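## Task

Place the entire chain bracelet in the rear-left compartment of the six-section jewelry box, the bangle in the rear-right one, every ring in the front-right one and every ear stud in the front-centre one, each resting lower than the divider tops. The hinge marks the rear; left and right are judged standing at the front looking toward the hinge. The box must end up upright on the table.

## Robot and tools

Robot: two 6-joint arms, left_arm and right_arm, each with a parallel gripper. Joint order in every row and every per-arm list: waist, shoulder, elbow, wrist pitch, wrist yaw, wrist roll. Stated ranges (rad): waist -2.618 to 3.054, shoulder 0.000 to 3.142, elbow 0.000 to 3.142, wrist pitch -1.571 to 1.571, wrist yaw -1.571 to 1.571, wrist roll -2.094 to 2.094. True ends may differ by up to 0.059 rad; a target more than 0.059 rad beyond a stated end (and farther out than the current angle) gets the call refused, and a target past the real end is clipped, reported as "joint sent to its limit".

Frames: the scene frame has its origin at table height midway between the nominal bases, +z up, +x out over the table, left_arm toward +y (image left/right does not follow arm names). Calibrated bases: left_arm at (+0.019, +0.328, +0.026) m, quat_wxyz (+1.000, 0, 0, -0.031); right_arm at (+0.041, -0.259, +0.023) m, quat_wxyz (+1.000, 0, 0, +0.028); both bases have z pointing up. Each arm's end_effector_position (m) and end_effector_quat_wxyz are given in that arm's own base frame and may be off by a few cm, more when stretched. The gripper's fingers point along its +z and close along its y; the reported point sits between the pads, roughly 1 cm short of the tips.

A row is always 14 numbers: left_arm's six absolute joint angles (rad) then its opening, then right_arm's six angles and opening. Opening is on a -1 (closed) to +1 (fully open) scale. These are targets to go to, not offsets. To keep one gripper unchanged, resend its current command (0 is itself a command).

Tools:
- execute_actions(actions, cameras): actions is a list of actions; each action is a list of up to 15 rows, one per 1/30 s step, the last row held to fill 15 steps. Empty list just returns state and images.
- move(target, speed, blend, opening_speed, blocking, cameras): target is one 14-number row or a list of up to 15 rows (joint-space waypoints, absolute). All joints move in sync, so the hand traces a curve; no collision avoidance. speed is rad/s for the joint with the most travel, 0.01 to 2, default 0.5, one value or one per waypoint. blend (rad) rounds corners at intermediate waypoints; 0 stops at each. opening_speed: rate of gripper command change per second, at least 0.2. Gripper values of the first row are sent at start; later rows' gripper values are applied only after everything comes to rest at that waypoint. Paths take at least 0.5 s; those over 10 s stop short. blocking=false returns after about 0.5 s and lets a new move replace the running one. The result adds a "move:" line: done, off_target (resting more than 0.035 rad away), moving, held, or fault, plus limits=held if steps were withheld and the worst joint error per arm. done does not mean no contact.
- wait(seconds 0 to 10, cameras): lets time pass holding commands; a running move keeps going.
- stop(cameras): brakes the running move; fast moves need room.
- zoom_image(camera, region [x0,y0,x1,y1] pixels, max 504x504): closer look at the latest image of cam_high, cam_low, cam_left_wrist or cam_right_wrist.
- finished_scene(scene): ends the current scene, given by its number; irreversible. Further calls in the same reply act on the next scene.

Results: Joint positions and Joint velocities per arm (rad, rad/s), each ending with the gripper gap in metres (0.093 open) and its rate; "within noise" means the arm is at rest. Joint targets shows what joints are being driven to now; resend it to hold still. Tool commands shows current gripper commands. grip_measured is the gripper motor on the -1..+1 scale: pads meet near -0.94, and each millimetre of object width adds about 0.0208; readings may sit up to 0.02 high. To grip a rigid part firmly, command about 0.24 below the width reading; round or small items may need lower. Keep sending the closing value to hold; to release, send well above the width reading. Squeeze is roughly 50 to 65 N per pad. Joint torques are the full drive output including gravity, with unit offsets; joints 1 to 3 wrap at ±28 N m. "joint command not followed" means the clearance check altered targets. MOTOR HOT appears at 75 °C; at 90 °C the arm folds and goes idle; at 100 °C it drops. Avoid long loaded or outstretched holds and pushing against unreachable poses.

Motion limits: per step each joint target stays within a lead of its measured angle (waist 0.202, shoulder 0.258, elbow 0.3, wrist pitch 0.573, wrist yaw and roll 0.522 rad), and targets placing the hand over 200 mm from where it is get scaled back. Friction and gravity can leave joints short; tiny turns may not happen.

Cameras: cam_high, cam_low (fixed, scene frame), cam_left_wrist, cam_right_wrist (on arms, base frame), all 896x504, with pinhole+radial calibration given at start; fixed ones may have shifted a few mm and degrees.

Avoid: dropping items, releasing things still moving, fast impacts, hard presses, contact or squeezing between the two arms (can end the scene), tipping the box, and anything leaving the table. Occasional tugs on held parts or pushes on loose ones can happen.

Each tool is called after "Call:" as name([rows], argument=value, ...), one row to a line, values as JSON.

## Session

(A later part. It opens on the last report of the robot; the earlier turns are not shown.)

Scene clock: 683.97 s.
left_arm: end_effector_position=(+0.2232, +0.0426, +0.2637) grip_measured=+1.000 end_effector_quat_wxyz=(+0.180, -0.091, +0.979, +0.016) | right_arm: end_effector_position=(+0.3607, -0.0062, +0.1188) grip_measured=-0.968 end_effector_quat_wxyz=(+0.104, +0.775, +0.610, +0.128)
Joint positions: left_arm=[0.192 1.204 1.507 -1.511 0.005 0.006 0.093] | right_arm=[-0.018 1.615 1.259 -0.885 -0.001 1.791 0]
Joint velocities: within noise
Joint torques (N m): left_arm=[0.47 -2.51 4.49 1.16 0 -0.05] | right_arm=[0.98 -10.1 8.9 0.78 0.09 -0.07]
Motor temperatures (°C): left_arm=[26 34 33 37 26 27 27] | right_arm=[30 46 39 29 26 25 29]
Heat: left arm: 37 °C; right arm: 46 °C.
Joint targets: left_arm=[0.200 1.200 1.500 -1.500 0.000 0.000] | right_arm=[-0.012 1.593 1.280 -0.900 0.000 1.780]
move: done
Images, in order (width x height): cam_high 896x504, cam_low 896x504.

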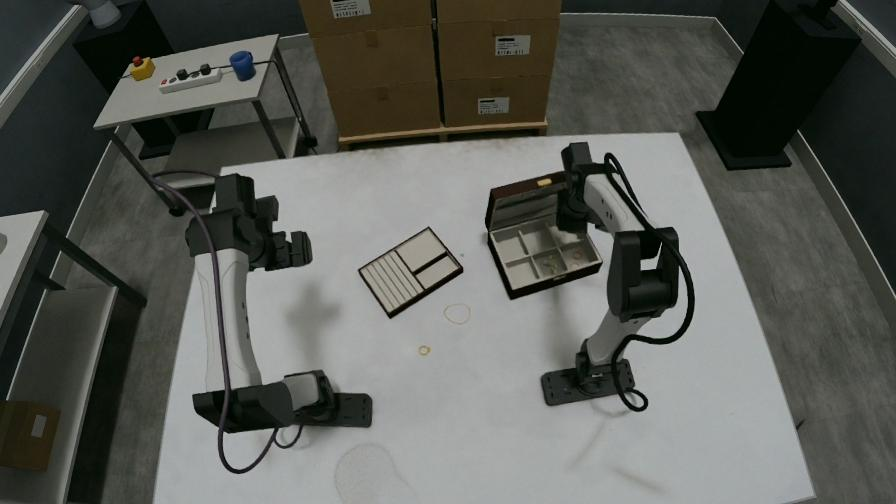

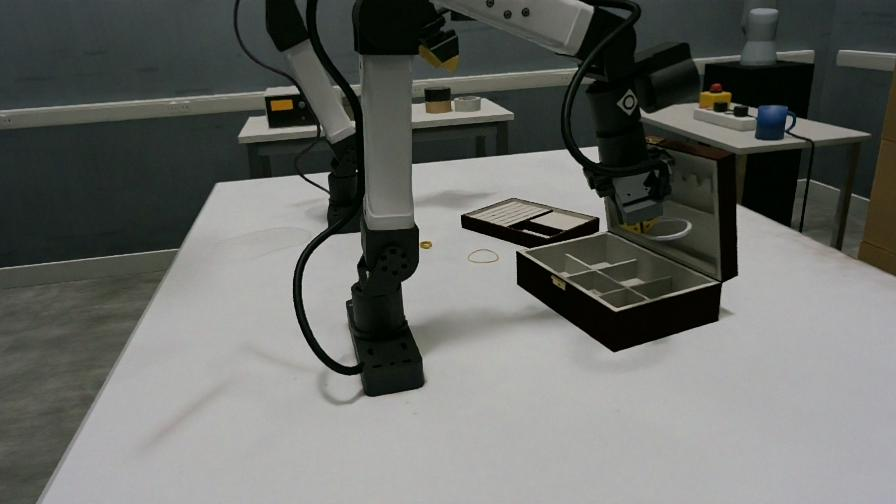

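Call:
move(target=[0.2,1.2,1.5,-1.5,0,0,1,-0.012,1.690,1.010,-0.475,0,1.78,-0.99], speed=0.3, cameras=["cam_right_wrist","cam_low"])

Call:
zoom_image(camera="cam_low", region=[500, 60, 800, 360])

Scene clock: 719.17 s.
left_arm: end_effector_position=(+0.2232, +0.0426, +0.2637) grip_measured=+1.000 end_effector_quat_wxyz=(+0.180, -0.091, +0.979, +0.016) | right_arm: end_effector_position=(+0.3783, -0.0065, +0.0536) grip_measured=-0.968 end_effector_quat_wxyz=(+0.133, +0.768, +0.604, +0.164)
Joint positions: left_arm=[0.192 1.204 1.507 -1.511 0.005 0.006 0.093] | right_arm=[-0.018 1.675 1.019 -0.49 -0.001 1.791 0]
Joint velocities: within noise
Joint torques (N m): left_arm=[0.46 -2.5 4.51 1.16 -0.01 -0.04] | right_arm=[0.98 -6.87 5.79 1.3 0.09 -0.08]
Motor temperatures (°C): left_arm=[26 34 33 37 26 27 27] | right_arm=[30 48 42 29 26 25 29]
Heat: left arm: 37 °C; right arm: 48 °C.
Joint targets: left_arm=[0.200 1.200 1.500 -1.500 0.000 0.000] | right_arm=[-0.012 1.690 1.010 -0.475 0.000 1.780]
move: done
camera_calibration:
cam_right_wrist: T_world_to_cam=[[-0.881831, 0.227583, -0.413014, 0.35652], [0.00555648, 0.880788, 0.473478, 0.0175603], [0.471533, 0.415233, -0.777971, -0.0575337], [0, 0, 0, 1]] pos_world=[0.341422, -0.0727152, 0.0941737]
Images, in order (width x height): cam_low 896x504, cam_right_wrist 896x504.

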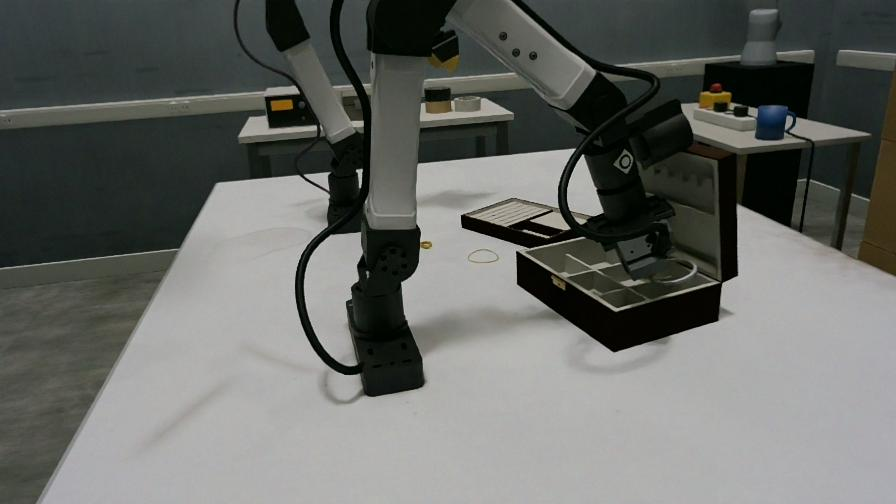

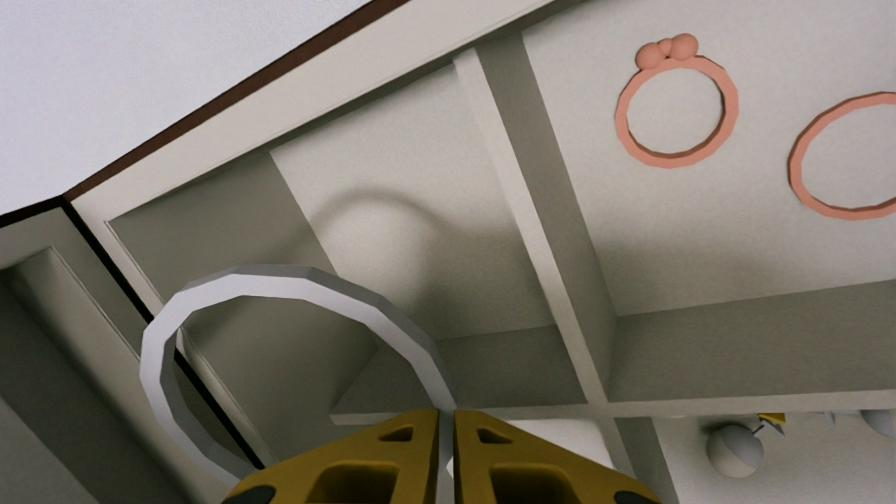

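Scaled by 1.680 from the camera's 896x504 image, which has a finer 1280x720 frame.

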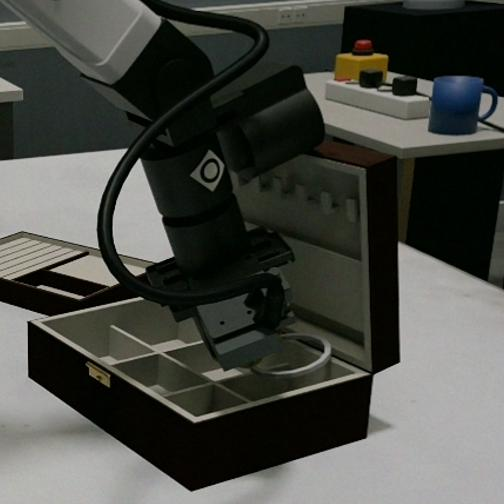

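Call:
move(target=[0.2,1.2,1.5,-1.5,0,0,1,-0.012,1.790,0.950,-0.315,0,1.78,-0.99], speed=0.15, cameras=["cam_right_wrist","cam_low"])

Call:
zoom_image(camera="cam_low", region=[500, 60, 800, 360])

Scene clock: 730.00 s.
left_arm: end_effector_position=(+0.2232, +0.0426, +0.2637) grip_measured=+1.000 end_effector_quat_wxyz=(+0.180, -0.091, +0.979, +0.016) | right_arm: end_effector_position=(+0.4103, -0.0068, +0.0488) grip_measured=-0.968 end_effector_quat_wxyz=(+0.174, +0.755, +0.595, +0.214)
Joint positions: left_arm=[0.192 1.204 1.507 -1.511 0.005 0.006 0.093] | right_arm=[-0.018 1.723 0.987 -0.276 -0.002 1.788 0]
Joint velocities: within noise
Joint torques (N m): left_arm=[0.46 -2.51 4.49 1.16 0 -0.04] | right_arm=[0.98 -2.47 3.17 0.98 0.1 -0.06]
Motor temperatures (°C): left_arm=[26 34 33 37 26 27 27] | right_arm=[30 46 41 30 26 25 29]
Heat: left arm: 37 °C; right arm: 46 °C.
Joint targets: left_arm=[0.200 1.200 1.500 -1.500 0.000 0.000] | right_arm=[-0.012 1.790 0.950 -0.315 0.000 1.780]
move: off_target (right_arm); right_arm: the shoulder is farthest, 0.067 rad from its target
camera_calibration:
cam_right_wrist: T_world_to_cam=[[-0.82007, 0.223903, -0.526642, 0.362989], [-0.0597288, 0.881765, 0.467892, 0.0470064], [0.569137, 0.41516, -0.709736, -0.119633], [0, 0, 0, 1]] pos_world=[0.368572, -0.073056, 0.0842635]
Images, in order (width x height): cam_low 896x504, cam_right_wrist 896x504.

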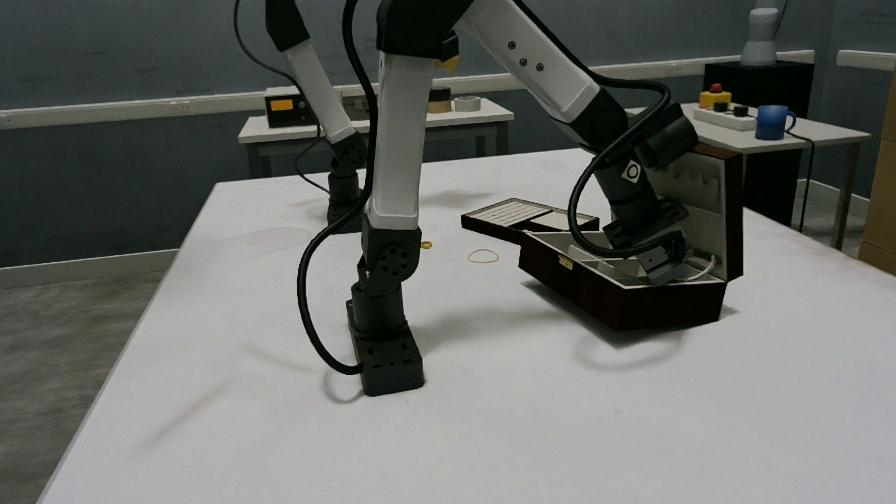

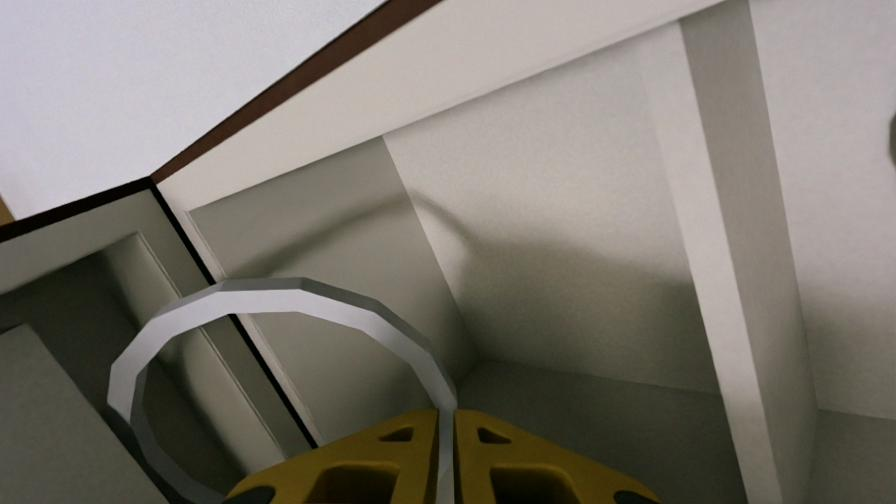

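Scaled by 1.680 from the camera's 896x504 image, which has a finer 1280x720 frame.

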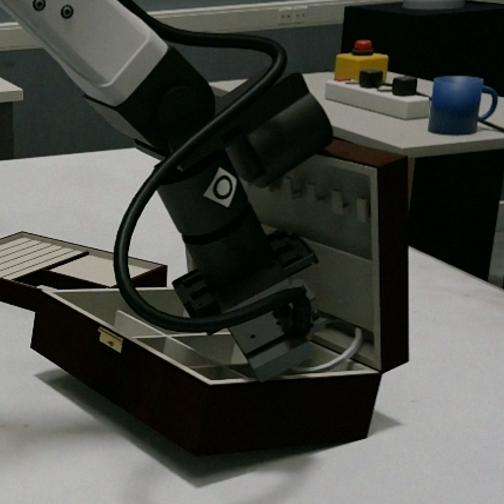

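Call:
move([
  [0.2,1.2,1.5,-1.5,0,0,1,-0.012,1.69,1.010,-0.40,0,1.78,-0.99],
  [0.2,1.2,1.5,-1.5,0,0,1,-0.012,1.60,1.10,-0.5,0,1.78,-0.99],
], speed=0.12, cameras=["cam_high","cam_low"])

Call:
zoom_image(camera="cam_low", region=[500, 60, 800, 360])

Call:
zoom_image(camera="cam_high", region=[450, 110, 650, 310])

Scene clock: 779.87 s.
left_arm: end_effector_position=(+0.2232, +0.0426, +0.2637) grip_measured=+1.000 end_effector_quat_wxyz=(+0.180, -0.091, +0.979, +0.016) | right_arm: end_effector_position=(+0.4006, -0.0066, +0.0955) grip_measured=-0.973 end_effector_quat_wxyz=(+0.170, +0.755, +0.597, +0.210)
Joint positions: left_arm=[0.192 1.204 1.507 -1.511 0.005 0.006 0.093] | right_arm=[-0.018 1.622 1.081 -0.482 -0.003 1.787 0]
Joint velocities: within noise
Joint torques (N m): left_arm=[0.46 -2.52 4.49 1.16 -0.01 -0.04] | right_arm=[0.96 -10.3 8.85 1.18 0.1 -0.04]
Motor temperatures (°C): left_arm=[26 34 33 37 26 27 27] | right_arm=[30 41 38 30 26 25 29]
Heat: left arm: 37 °C; right arm: 41 °C.
Joint targets: left_arm=[0.200 1.200 1.500 -1.500 0.000 0.000] | right_arm=[-0.012 1.600 1.100 -0.500 0.000 1.780]
move: done
Images, in order (width x height): cam_high 896x504, cam_low 896x504.

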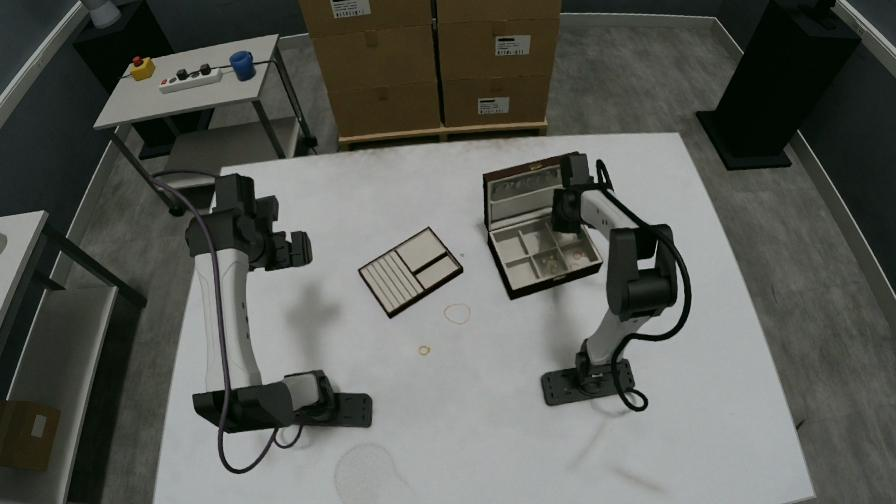

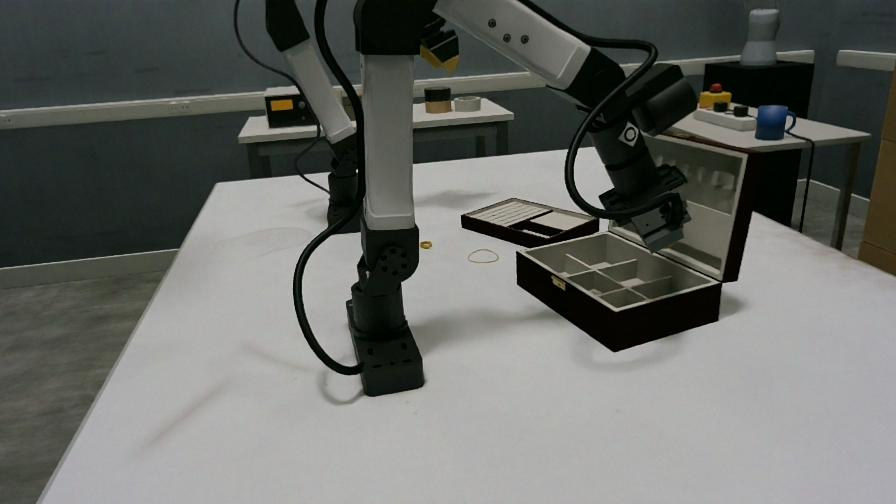

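Scaled by 1.680 from the camera's 896x504 image, which has a finer 1280x720 frame.

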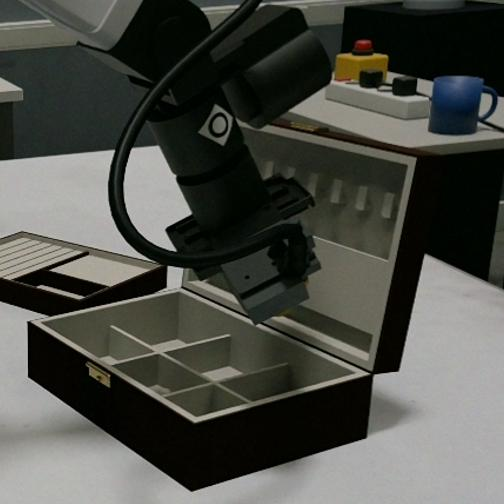

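Scaled by 2.520 from the camera's 896x504 image, which has a finer 1280x720 frame.

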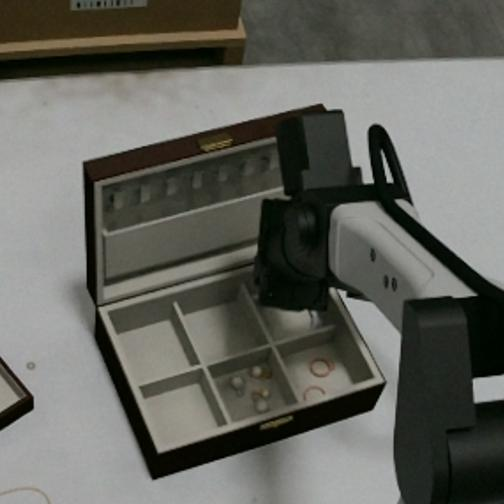

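Call:
move(target=[0.2,1.2,1.5,-1.5,0,0,1,-0.012,1.5,1.40,-0.9,0,1.78,-0.99], speed=0.4, cameras=["cam_right_wrist","cam_high"])

Call:
zoom_image(camera="cam_high", region=[450, 110, 650, 310])

Scene clock: 789.70 s.
left_arm: end_effector_position=(+0.2232, +0.0426, +0.2637) grip_measured=+1.000 end_effector_quat_wxyz=(+0.180, -0.091, +0.979, +0.016) | right_arm: end_effector_position=(+0.3839, -0.0063, +0.1965) grip_measured=-0.973 end_effector_quat_wxyz=(+0.172, +0.755, +0.597, +0.211)
Joint positions: left_arm=[0.192 1.204 1.507 -1.511 0.005 0.006 0.093] | right_arm=[-0.018 1.518 1.38 -0.882 -0.003 1.787 0]
Joint velocities: within noise
Joint torques (N m): left_arm=[0.46 -2.5 4.49 1.16 0 -0.04] | right_arm=[0.96 -9.14 9.2 1.18 0.1 -0.05]
Motor temperatures (°C): left_arm=[26 34 33 37 26 27 27] | right_arm=[30 44 39 30 26 25 28]
Heat: left arm: 37 °C; right arm: 44 °C.
Joint targets: left_arm=[0.200 1.200 1.500 -1.500 0.000 0.000] | right_arm=[-0.012 1.500 1.400 -0.900 0.000 1.780]
move: done
camera_calibration:
cam_right_wrist: T_world_to_cam=[[-0.824276, 0.222115, -0.520801, 0.419476], [-0.0579416, 0.881917, 0.46783, -0.0248217], [0.563216, 0.415797, -0.714073, 0.00313306], [0, 0, 0, 1]] pos_world=[0.342561, -0.0725839, 0.232313]
Images, in order (width x height): cam_high 896x504, cam_right_wrist 896x504.

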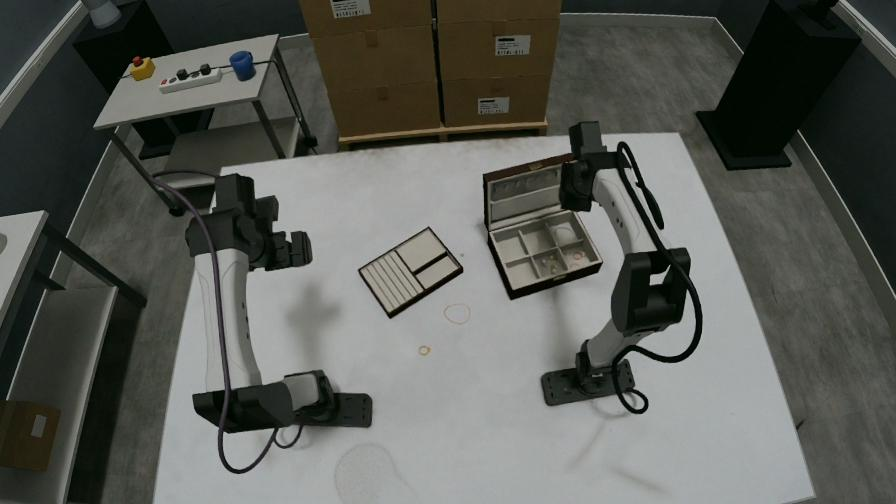

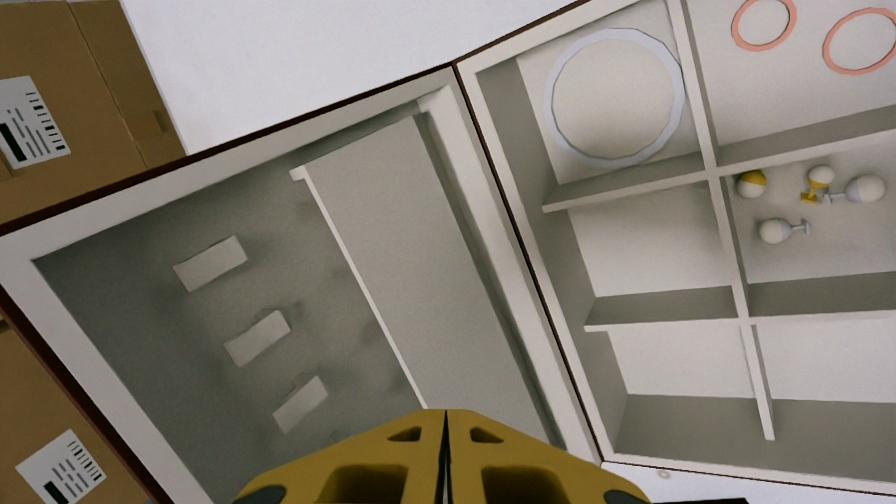

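Scaled by 2.520 from the camera's 896x504 image, which has a finer 1280x720 frame.

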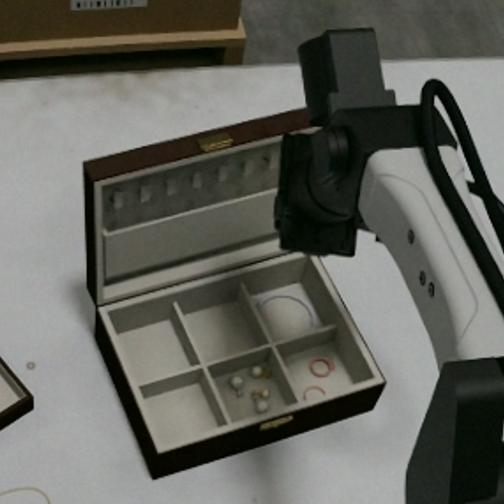

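Call:
move(target=[0.2,1.2,1.5,-1.5,0,0,1,0.89,1.783,1.372,-1.155,0,0,-0.5], speed=0.9, opening_speed=1, cameras=["cam_right_wrist"])

Scene clock: 813.23 s.
left_arm: end_effector_position=(+0.2232, +0.0426, +0.2637) grip_measured=+1.000 end_effector_quat_wxyz=(+0.180, -0.091, +0.979, +0.016) | right_arm: end_effector_position=(+0.2087, +0.2584, +0.0923) grip_measured=-0.502 end_effector_quat_wxyz=(+0.019, -0.424, +0.905, +0.010)
Joint positions: left_arm=[0.192 1.204 1.507 -1.511 0.005 0.006 0.093] | right_arm=[0.89 1.771 1.38 -1.138 -0.003 0.013 0.021]
Joint velocities: within noise
Joint torques (N m): left_arm=[0.46 -2.51 4.49 1.16 0 -0.04] | right_arm=[0.49 -7.97 5.64 0.27 0.05 -0.1]
Motor temperatures (°C): left_arm=[26 33 33 37 26 27 27] | right_arm=[30 44 42 30 26 25 28]
Heat: left arm: 37 °C; right arm: 44 °C.
Joint targets: left_arm=[0.200 1.200 1.500 -1.500 0.000 0.000] | right_arm=[0.890 1.783 1.372 -1.155 0.000 0.000]
move: done
camera_calibration:
cam_right_wrist: T_world_to_cam=[[0.773274, -0.633934, -0.0131961, 0.00289973], [-0.578124, -0.713439, 0.395952, 0.307785], [-0.260422, -0.29855, -0.918177, 0.292655], [0, 0, 0, 1]] pos_world=[0.251909, 0.308797, 0.146879]
Images, in order (width x height): cam_right_wrist 896x504.

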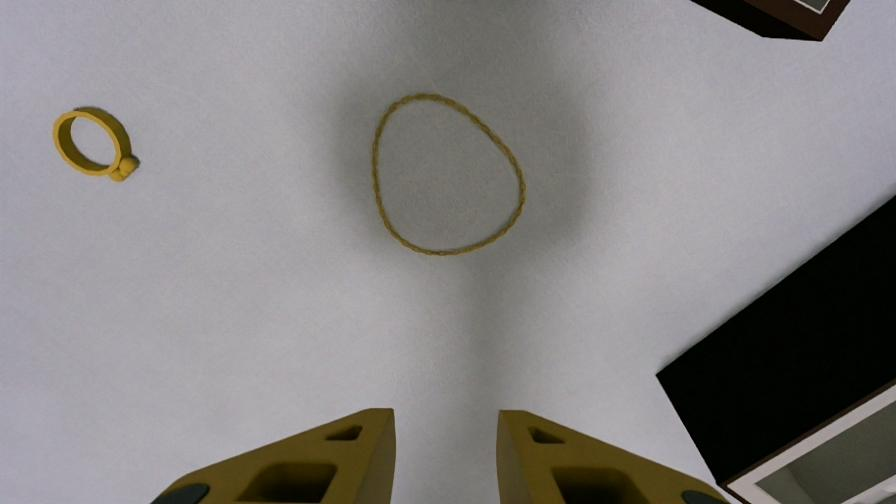

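Call:
move(target=[0.2,1.2,1.5,-1.5,0,0,1,0.966,1.996,1.360,-0.935,0,0.07,-0.5], speed=0.5, cameras=["cam_right_wrist"])

Scene clock: 827.53 s.
left_arm: end_effector_position=(+0.2232, +0.0426, +0.2637) grip_measured=+1.000 end_effector_quat_wxyz=(+0.180, -0.091, +0.979, +0.016) | right_arm: end_effector_position=(+0.2048, +0.2953, +0.0176) grip_measured=-0.502 end_effector_quat_wxyz=(-0.003, -0.438, +0.899, -0.001)
Joint positions: left_arm=[0.192 1.204 1.507 -1.511 0.005 0.006 0.093] | right_arm=[0.964 1.989 1.364 -0.952 -0.002 0.057 0.021]
Joint velocities: within noise
Joint torques (N m): left_arm=[0.44 -2.5 4.49 1.16 0 -0.04] | right_arm=[0.68 -10.1 5.59 0.5 0.05 0.16]
Motor temperatures (°C): left_arm=[26 33 33 37 26 27 27] | right_arm=[29 44 41 30 26 25 28]
Heat: left arm: 37 °C; right arm: 44 °C.
Joint targets: left_arm=[0.200 1.200 1.500 -1.500 0.000 0.000] | right_arm=[0.966 1.996 1.360 -0.935 0.000 0.070]
move: done
camera_calibration:
cam_right_wrist: T_world_to_cam=[[0.791184, -0.611464, -0.0118319, 0.0180451], [-0.544784, -0.713432, 0.44071, 0.353802], [-0.27792, -0.342236, -0.897572, 0.250243], [0, 0, 0, 1]] pos_world=[0.248016, 0.34909, 0.0689]
Images, in order (width x height): cam_right_wrist 896x504.

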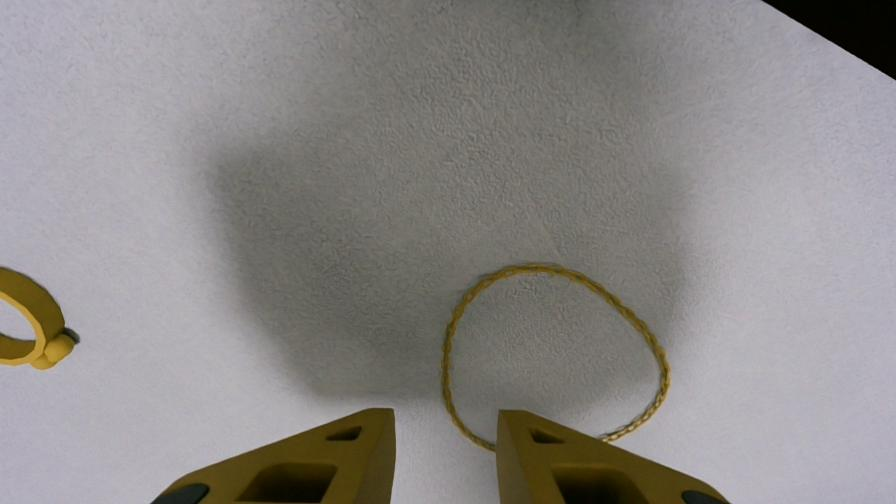

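Call:
move(target=[0.2,1.2,1.5,-1.5,0,0,1,0.966,2.011,1.277,-0.832,0,0.07,-0.5], speed=0.15, cameras=["cam_right_wrist"])

Scene clock: 836.03 s.
left_arm: end_effector_position=(+0.2232, +0.0426, +0.2637) grip_measured=+1.000 end_effector_quat_wxyz=(+0.180, -0.091, +0.979, +0.016) | right_arm: end_effector_position=(+0.2019, +0.2911, -0.0014) grip_measured=-0.502 end_effector_quat_wxyz=(+0.000, -0.437, +0.899, +0.001)
Joint positions: left_arm=[0.192 1.204 1.507 -1.511 0.005 0.006 0.093] | right_arm=[0.964 1.994 1.288 -0.863 -0.002 0.058 0.021]
Joint velocities: within noise
Joint torques (N m): left_arm=[0.46 -2.51 4.49 1.16 0 -0.04] | right_arm=[0.69 -8.99 4.64 0.69 0.04 0.17]
Motor temperatures (°C): left_arm=[26 33 33 37 26 27 27] | right_arm=[29 44 41 29 26 25 28]
Heat: left arm: 37 °C; right arm: 44 °C.
Joint targets: left_arm=[0.200 1.200 1.500 -1.500 0.000 0.000] | right_arm=[0.966 2.011 1.277 -0.832 0.000 0.070]
move: done
camera_calibration:
cam_right_wrist: T_world_to_cam=[[0.790774, -0.611985, -0.0122585, 0.0177925], [-0.547422, -0.716026, 0.43317, 0.358853], [-0.273871, -0.335829, -0.901229, 0.228213], [0, 0, 0, 1]] pos_world=[0.244875, 0.344477, 0.0504458]
Images, in order (width x height): cam_right_wrist 896x504.

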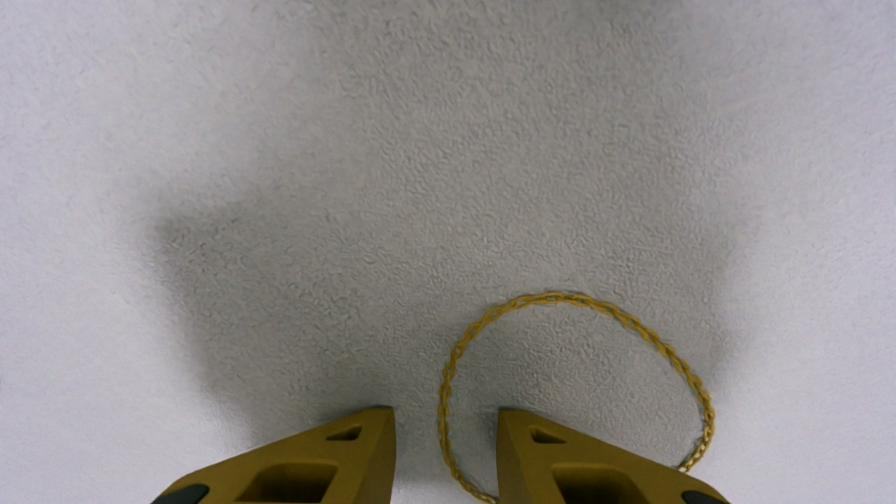

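Call:
move(target=[0.2,1.2,1.5,-1.5,0,0,1,0.966,2.024,1.262,-0.805,0,0.07,-0.5], speed=0.1, cameras=["cam_right_wrist"])

Scene clock: 841.50 s.
left_arm: end_effector_position=(+0.2232, +0.0426, +0.2637) grip_measured=+1.000 end_effector_quat_wxyz=(+0.180, -0.091, +0.979, +0.016) | right_arm: end_effector_position=(+0.2018, +0.2909, -0.0020) grip_measured=-0.502 end_effector_quat_wxyz=(+0.000, -0.437, +0.899, +0.001)
Joint positions: left_arm=[0.192 1.204 1.507 -1.511 0.005 0.006 0.093] | right_arm=[0.964 1.994 1.286 -0.86 -0.002 0.058 0.021]
Joint velocities: within noise
Joint torques (N m): left_arm=[0.44 -2.51 4.49 1.16 0 -0.04] | right_arm=[0.69 -7.76 3.52 0.94 0.05 0.17]
Motor temperatures (°C): left_arm=[26 33 33 37 26 27 27] | right_arm=[29 44 40 30 26 25 28]
Heat: left arm: 37 °C; right arm: 44 °C.
Joint targets: left_arm=[0.200 1.200 1.500 -1.500 0.000 0.000] | right_arm=[0.966 2.024 1.262 -0.805 0.000 0.070]
move: off_target (right_arm); right_arm: the wrist pitch is farthest, 0.055 rad from its target
camera_calibration:
cam_right_wrist: T_world_to_cam=[[0.790777, -0.611981, -0.0122781, 0.0177726], [-0.547516, -0.716162, 0.432826, 0.358981], [-0.273675, -0.335547, -0.901394, 0.227458], [0, 0, 0, 1]] pos_world=[0.244743, 0.344288, 0.0498706]
Images, in order (width x height): cam_right_wrist 896x504.

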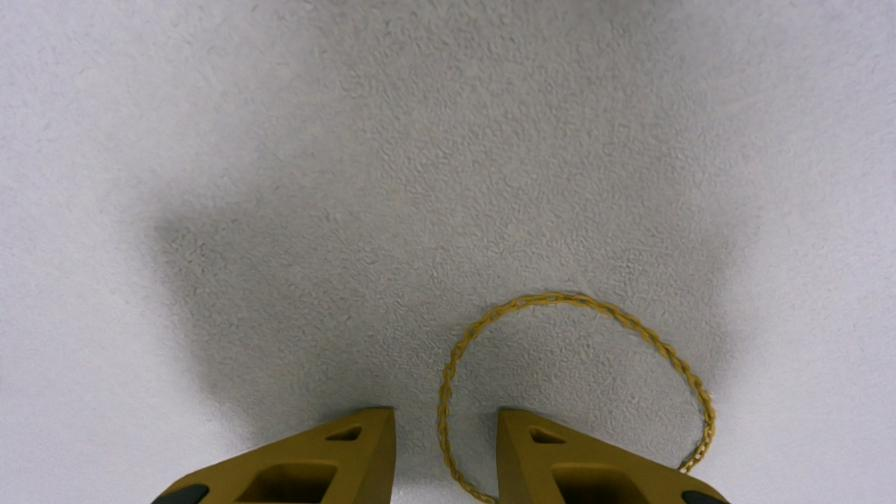

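Call:
move([
  [0.2,1.2,1.5,-1.5,0,0,1,0.966,2.018,1.269,-0.818,0,0.07,-0.5],
  [0.2,1.2,1.5,-1.5,0,0,1,0.966,2.018,1.269,-0.818,0,0.07,-1],
  [0.2,1.2,1.5,-1.5,0,0,1,0.966,1.89,1.46,-1.141,0,0.07,-1],
], speed=[0.1,0.1,0.3], opening_speed=0.4, cameras=["cam_right_wrist"])

Scene clock: 854.80 s.
left_arm: end_effector_position=(+0.2232, +0.0426, +0.2637) grip_measured=+1.000 end_effector_quat_wxyz=(+0.180, -0.091, +0.979, +0.016) | right_arm: end_effector_position=(+0.1975, +0.2869, +0.0607) grip_measured=-0.971 end_effector_quat_wxyz=(-0.014, -0.437, +0.899, -0.003)
Joint positions: left_arm=[0.192 1.204 1.507 -1.511 0.005 0.006 0.093] | right_arm=[0.964 1.917 1.442 -1.123 -0.009 0.058 0]
Joint velocities: within noise
Joint torques (N m): left_arm=[0.46 -2.5 4.51 1.16 0 -0.04] | right_arm=[0.69 -12.9 7.91 0.11 0.11 0.17]
Motor temperatures (°C): left_arm=[26 33 33 37 26 27 27] | right_arm=[29 45 40 30 26 25 28]
Heat: left arm: 37 °C; right arm: 45 °C.
Joint targets: left_arm=[0.200 1.200 1.500 -1.500 0.000 0.000] | right_arm=[0.966 1.890 1.460 -1.141 0.000 0.070]
move: done; target 2's new numbers were sent with right_arm's wrist pitch 0.042 rad from that target
camera_calibration:
cam_right_wrist: T_world_to_cam=[[0.790374, -0.612361, -0.0179787, 0.020001], [-0.537348, -0.707051, 0.459712, 0.320317], [-0.294222, -0.353684, -0.887886, 0.289947], [0, 0, 0, 1]] pos_world=[0.241622, 0.341277, 0.110546]
Images, in order (width x height): cam_right_wrist 896x504.

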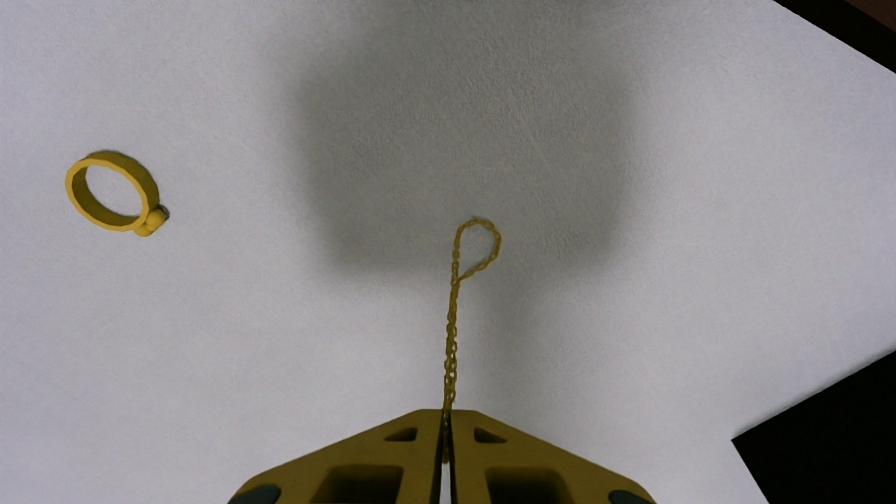

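Call:
move([
  [0.2,1.2,1.5,-1.5,0,0,1,0.9,1.5,1.35,-0.95,0,0.05,-1],
  [0.2,1.2,1.5,-1.5,0,0,1,0.5,1.444,1.185,-0.78,0,0,-1],
  [0.2,1.2,1.5,-1.5,0,0,1,0.303,1.572,1.262,-0.735,0,0,-1],
], speed=0.5, blend=[0.08,0.05,0], cameras=["cam_right_wrist","cam_high","cam_low"])

Call:
zoom_image(camera="cam_low", region=[500, 60, 800, 360])

Call:
zoom_image(camera="cam_high", region=[450, 110, 650, 310])

Scene clock: 876.53 s.
left_arm: end_effector_position=(+0.2232, +0.0426, +0.2637) grip_measured=+1.000 end_effector_quat_wxyz=(+0.180, -0.091, +0.979, +0.016) | right_arm: end_effector_position=(+0.3668, +0.1152, +0.1426) grip_measured=-0.971 end_effector_quat_wxyz=(+0.241, -0.141, +0.959, +0.040)
Joint positions: left_arm=[0.192 1.204 1.507 -1.511 0.005 0.006 0.093] | right_arm=[0.302 1.564 1.238 -0.751 -0.004 0.013 0]
Joint velocities: within noise
Joint torques (N m): left_arm=[0.46 -2.51 4.49 1.16 0 -0.04] | right_arm=[0.51 -7.15 9.52 1.54 0.06 -0.1]
Motor temperatures (°C): left_arm=[26 33 33 37 26 27 27] | right_arm=[29 50 41 29 26 25 28]
Heat: left arm: 37 °C; right arm: 50 °C.
Joint targets: left_arm=[0.200 1.200 1.500 -1.500 0.000 0.000] | right_arm=[0.303 1.572 1.262 -0.735 0.000 0.000]
move: done
camera_calibration:
cam_right_wrist: T_world_to_cam=[[0.299332, -0.954022, -0.0155937, 0.00162228], [-0.953398, -0.298408, -0.0445501, 0.429707], [0.0378484, 0.0282023, -0.998885, 0.201796], [0, 0, 0, 1]] pos_world=[0.401559, 0.124085, 0.220739]
Images, in order (width x height): cam_high 896x504, cam_low 896x504, cam_right_wrist 896x504.

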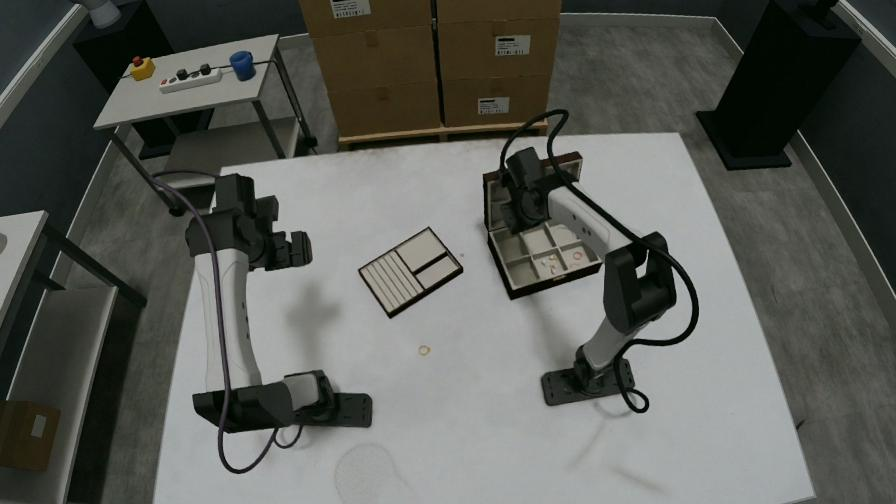

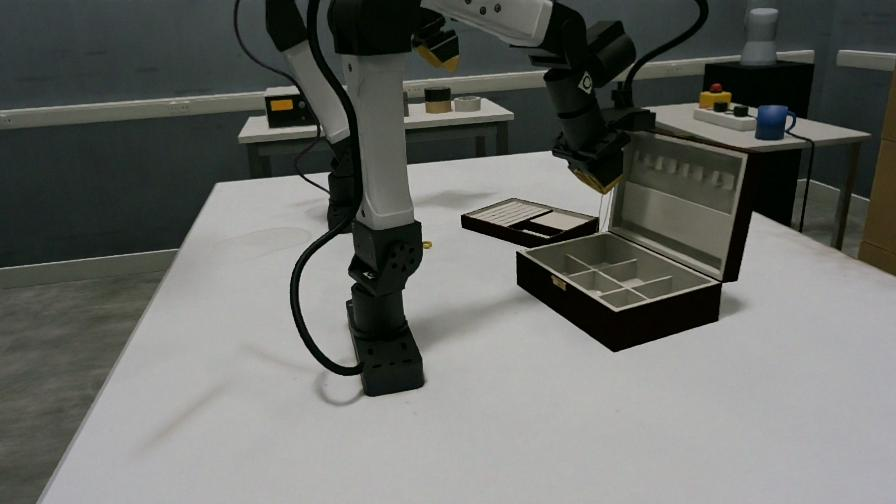

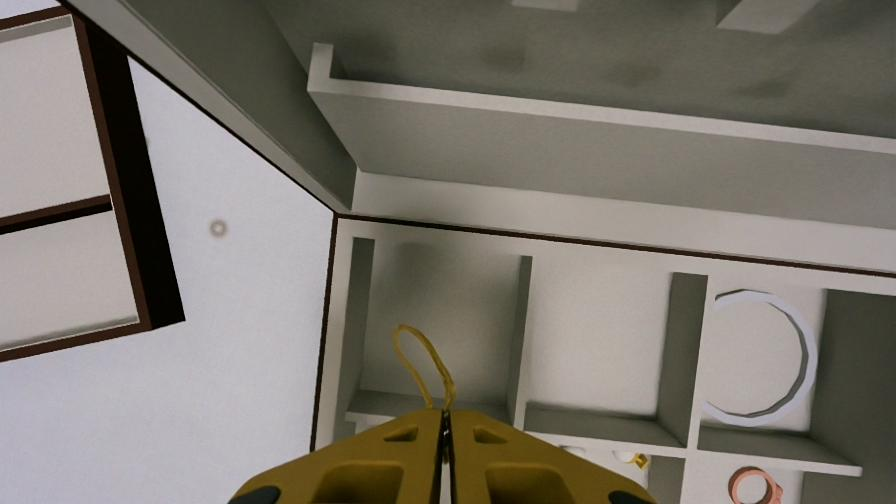

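Scaled by 1.680 from the camera's 896x504 image, which has a finer 1280x720 frame.

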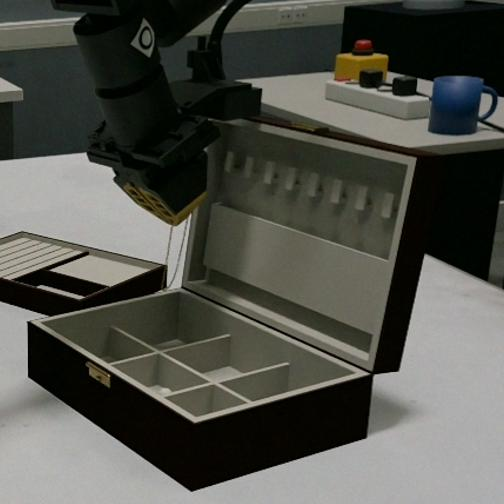

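Scaled by 2.520 from the camera's 896x504 image, which has a finer 1280x720 frame.

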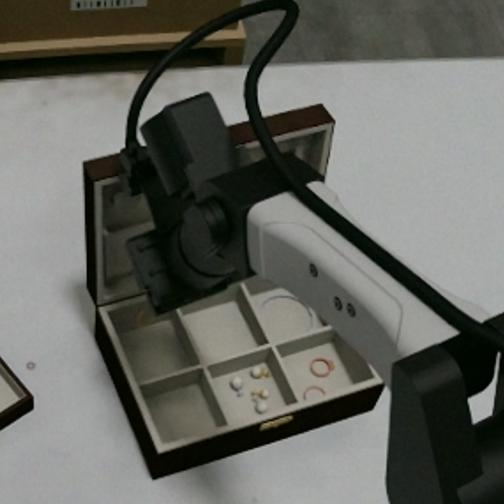

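Call:
move([
  [0.2,1.2,1.5,-1.5,0,0,1,0.298,1.642,0.958,-0.355,0,0,-1],
  [0.2,1.2,1.5,-1.5,0,0,1,0.298,1.725,0.868,-0.18,0,0,-1],
], speed=0.2, cameras=["cam_right_wrist","cam_low"])

Call:
zoom_image(camera="cam_low", region=[500, 60, 800, 360])

Scene clock: 892.13 s.
left_arm: end_effector_position=(+0.2232, +0.0426, +0.2637) grip_measured=+1.000 end_effector_quat_wxyz=(+0.180, -0.091, +0.979, +0.016) | right_arm: end_effector_position=(+0.3927, +0.1204, +0.0440) grip_measured=-0.971 end_effector_quat_wxyz=(+0.312, -0.143, +0.939, +0.041)
Joint positions: left_arm=[0.192 1.204 1.507 -1.511 0.005 0.006 0.093] | right_arm=[0.302 1.7 0.887 -0.118 0.012 -0.003 0]
Joint velocities: within noise
Joint torques (N m): left_arm=[0.44 -2.51 4.51 1.16 -0.01 -0.04] | right_arm=[0.09 -6.19 4.79 0.96 -0.09 0.09]
Motor temperatures (°C): left_arm=[26 33 33 37 26 27 27] | right_arm=[29 48 41 31 26 25 28]
Heat: left arm: 37 °C; right arm: 48 °C.
Joint targets: left_arm=[0.200 1.200 1.500 -1.500 0.000 0.000] | right_arm=[0.298 1.725 0.868 -0.180 0.000 0.000]
move: off_target (right_arm); right_arm: the wrist pitch is farthest, 0.062 rad from its target
camera_calibration:
cam_right_wrist: T_world_to_cam=[[0.304346, -0.952536, 0.00698314, -0.00579564], [-0.935061, -0.300145, -0.18861, 0.450904], [0.181754, 0.0508731, -0.982027, 0.042194], [0, 0, 0, 1]] pos_world=[0.415718, 0.12767, 0.126521]
Images, in order (width x height): cam_low 896x504, cam_right_wrist 896x504.

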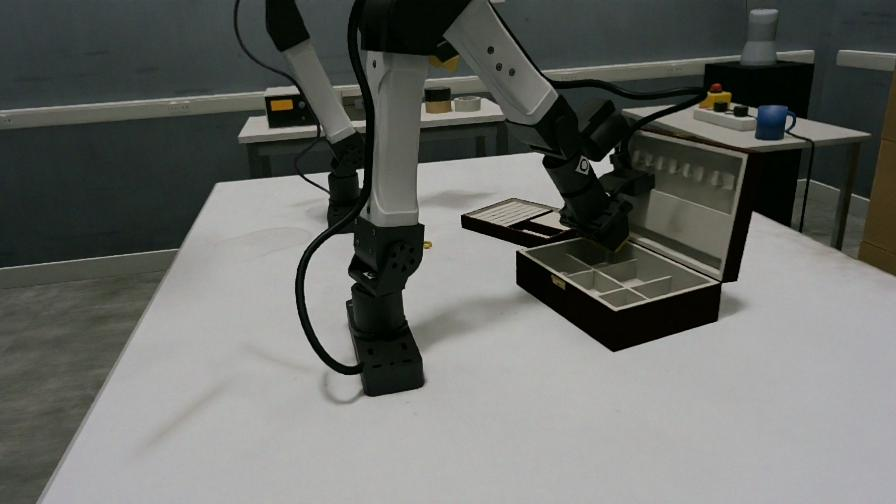

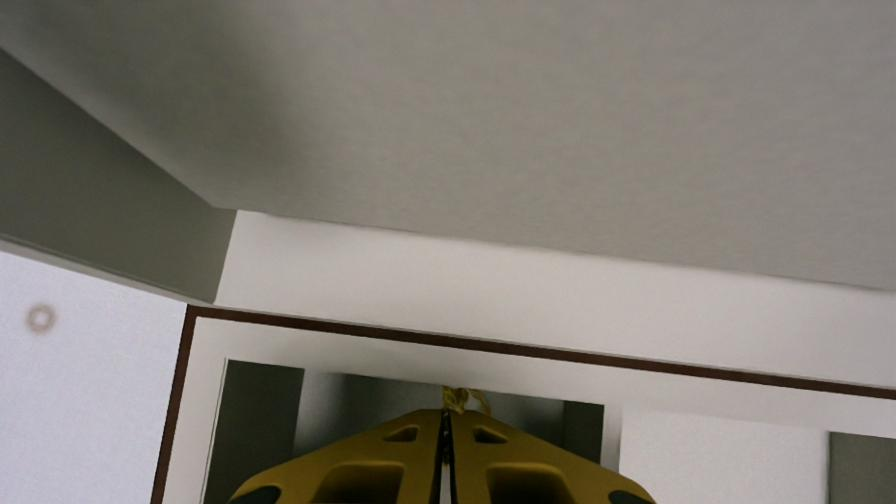

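Scaled by 1.680 from the camera's 896x504 image, which has a finer 1280x720 frame.

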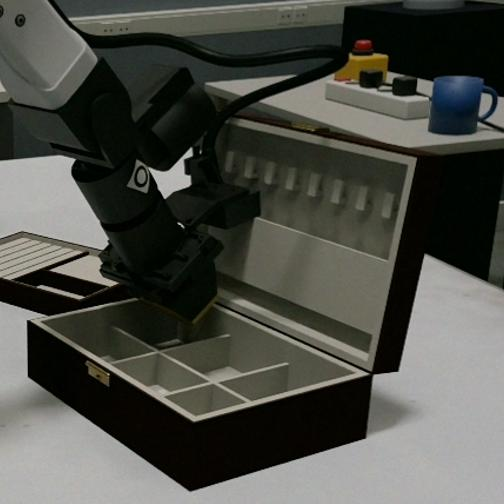

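Call:
move([
  [0.2,1.2,1.5,-1.5,0,0,1,0.298,1.536,1.024,-0.53,0,0,-1],
  [0.2,1.2,1.5,-1.5,0,0,1,0.298,1.536,1.024,-0.53,0,1.5,-1],
  [0.2,1.2,1.5,-1.5,0,0,1,0.298,1.66,0.935,-0.325,0,1.5,-1],
], speed=[0.2,0.5,0.2], cameras=["cam_right_wrist","cam_low"])

Call:
zoom_image(camera="cam_low", region=[500, 60, 800, 360])

Scene clock: 910.57 s.
left_arm: end_effector_position=(+0.2232, +0.0426, +0.2637) grip_measured=+1.000 end_effector_quat_wxyz=(+0.180, -0.091, +0.979, +0.016) | right_arm: end_effector_position=(+0.3696, +0.1138, +0.0530) grip_measured=-0.971 end_effector_quat_wxyz=(+0.165, +0.540, +0.801, +0.199)
Joint positions: left_arm=[0.192 1.204 1.507 -1.511 0.005 0.006 0.093] | right_arm=[0.302 1.649 0.942 -0.342 0.009 1.487 0]
Joint velocities: within noise
Joint torques (N m): left_arm=[0.44 -2.51 4.51 1.16 0 -0.04] | right_arm=[0.09 -7.06 6 1.51 0 0.15]
Motor temperatures (°C): left_arm=[26 33 33 37 26 27 27] | right_arm=[29 47 41 30 26 25 28]
Heat: left arm: 37 °C; right arm: 47 °C.
Joint targets: left_arm=[0.200 1.200 1.500 -1.500 0.000 0.000] | right_arm=[0.298 1.660 0.935 -0.325 0.000 1.500]
move: done
camera_calibration:
cam_right_wrist: T_world_to_cam=[[-0.792905, -0.341649, -0.504557, 0.357941], [-0.541873, 0.774068, 0.327404, 0.134144], [0.278704, 0.533006, -0.798892, -0.0448882], [0, 0, 0, 1]] pos_world=[0.369013, 0.0423791, 0.100821]
Images, in order (width x height): cam_low 896x504, cam_right_wrist 896x504.

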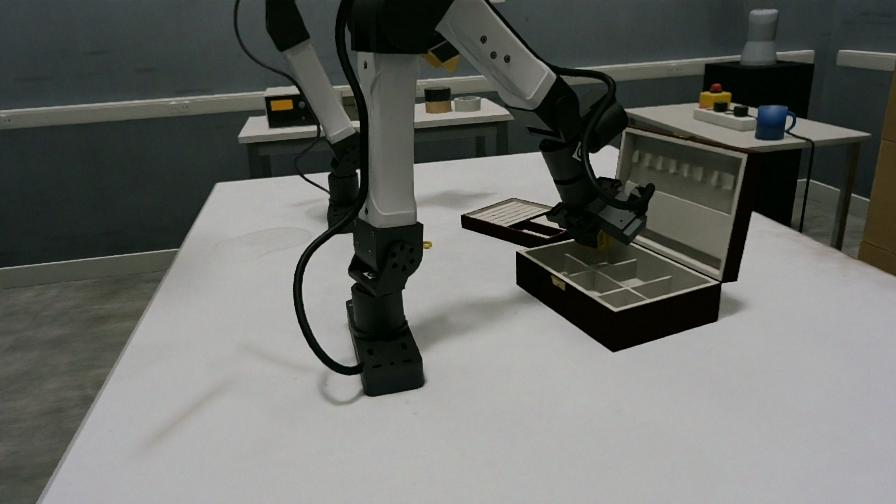

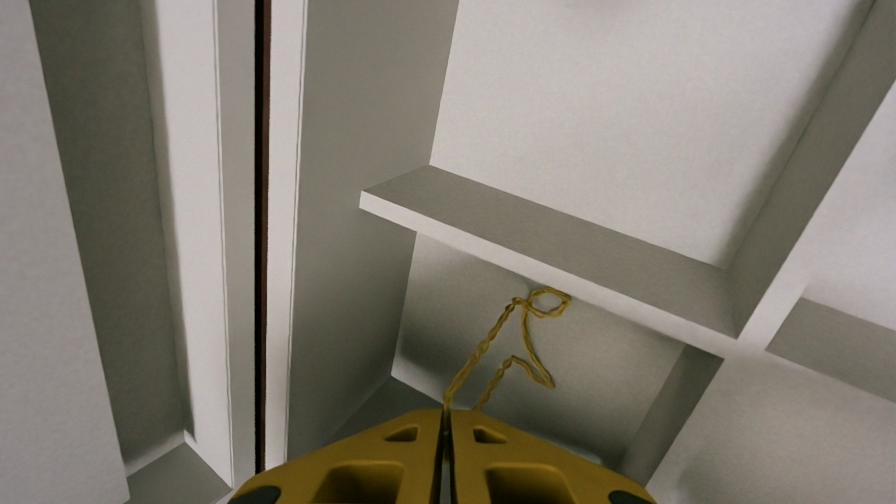

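Scaled by 1.680 from the camera's 896x504 image, which has a finer 1280x720 frame.

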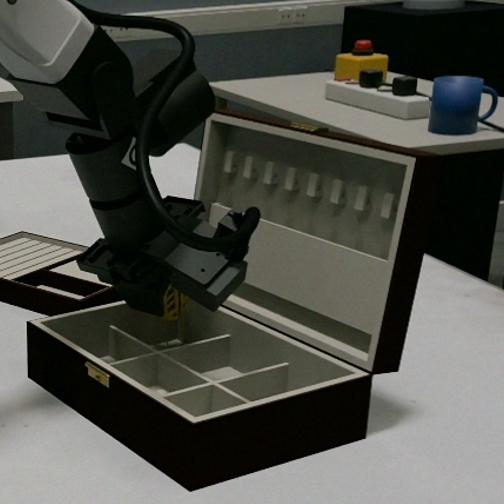

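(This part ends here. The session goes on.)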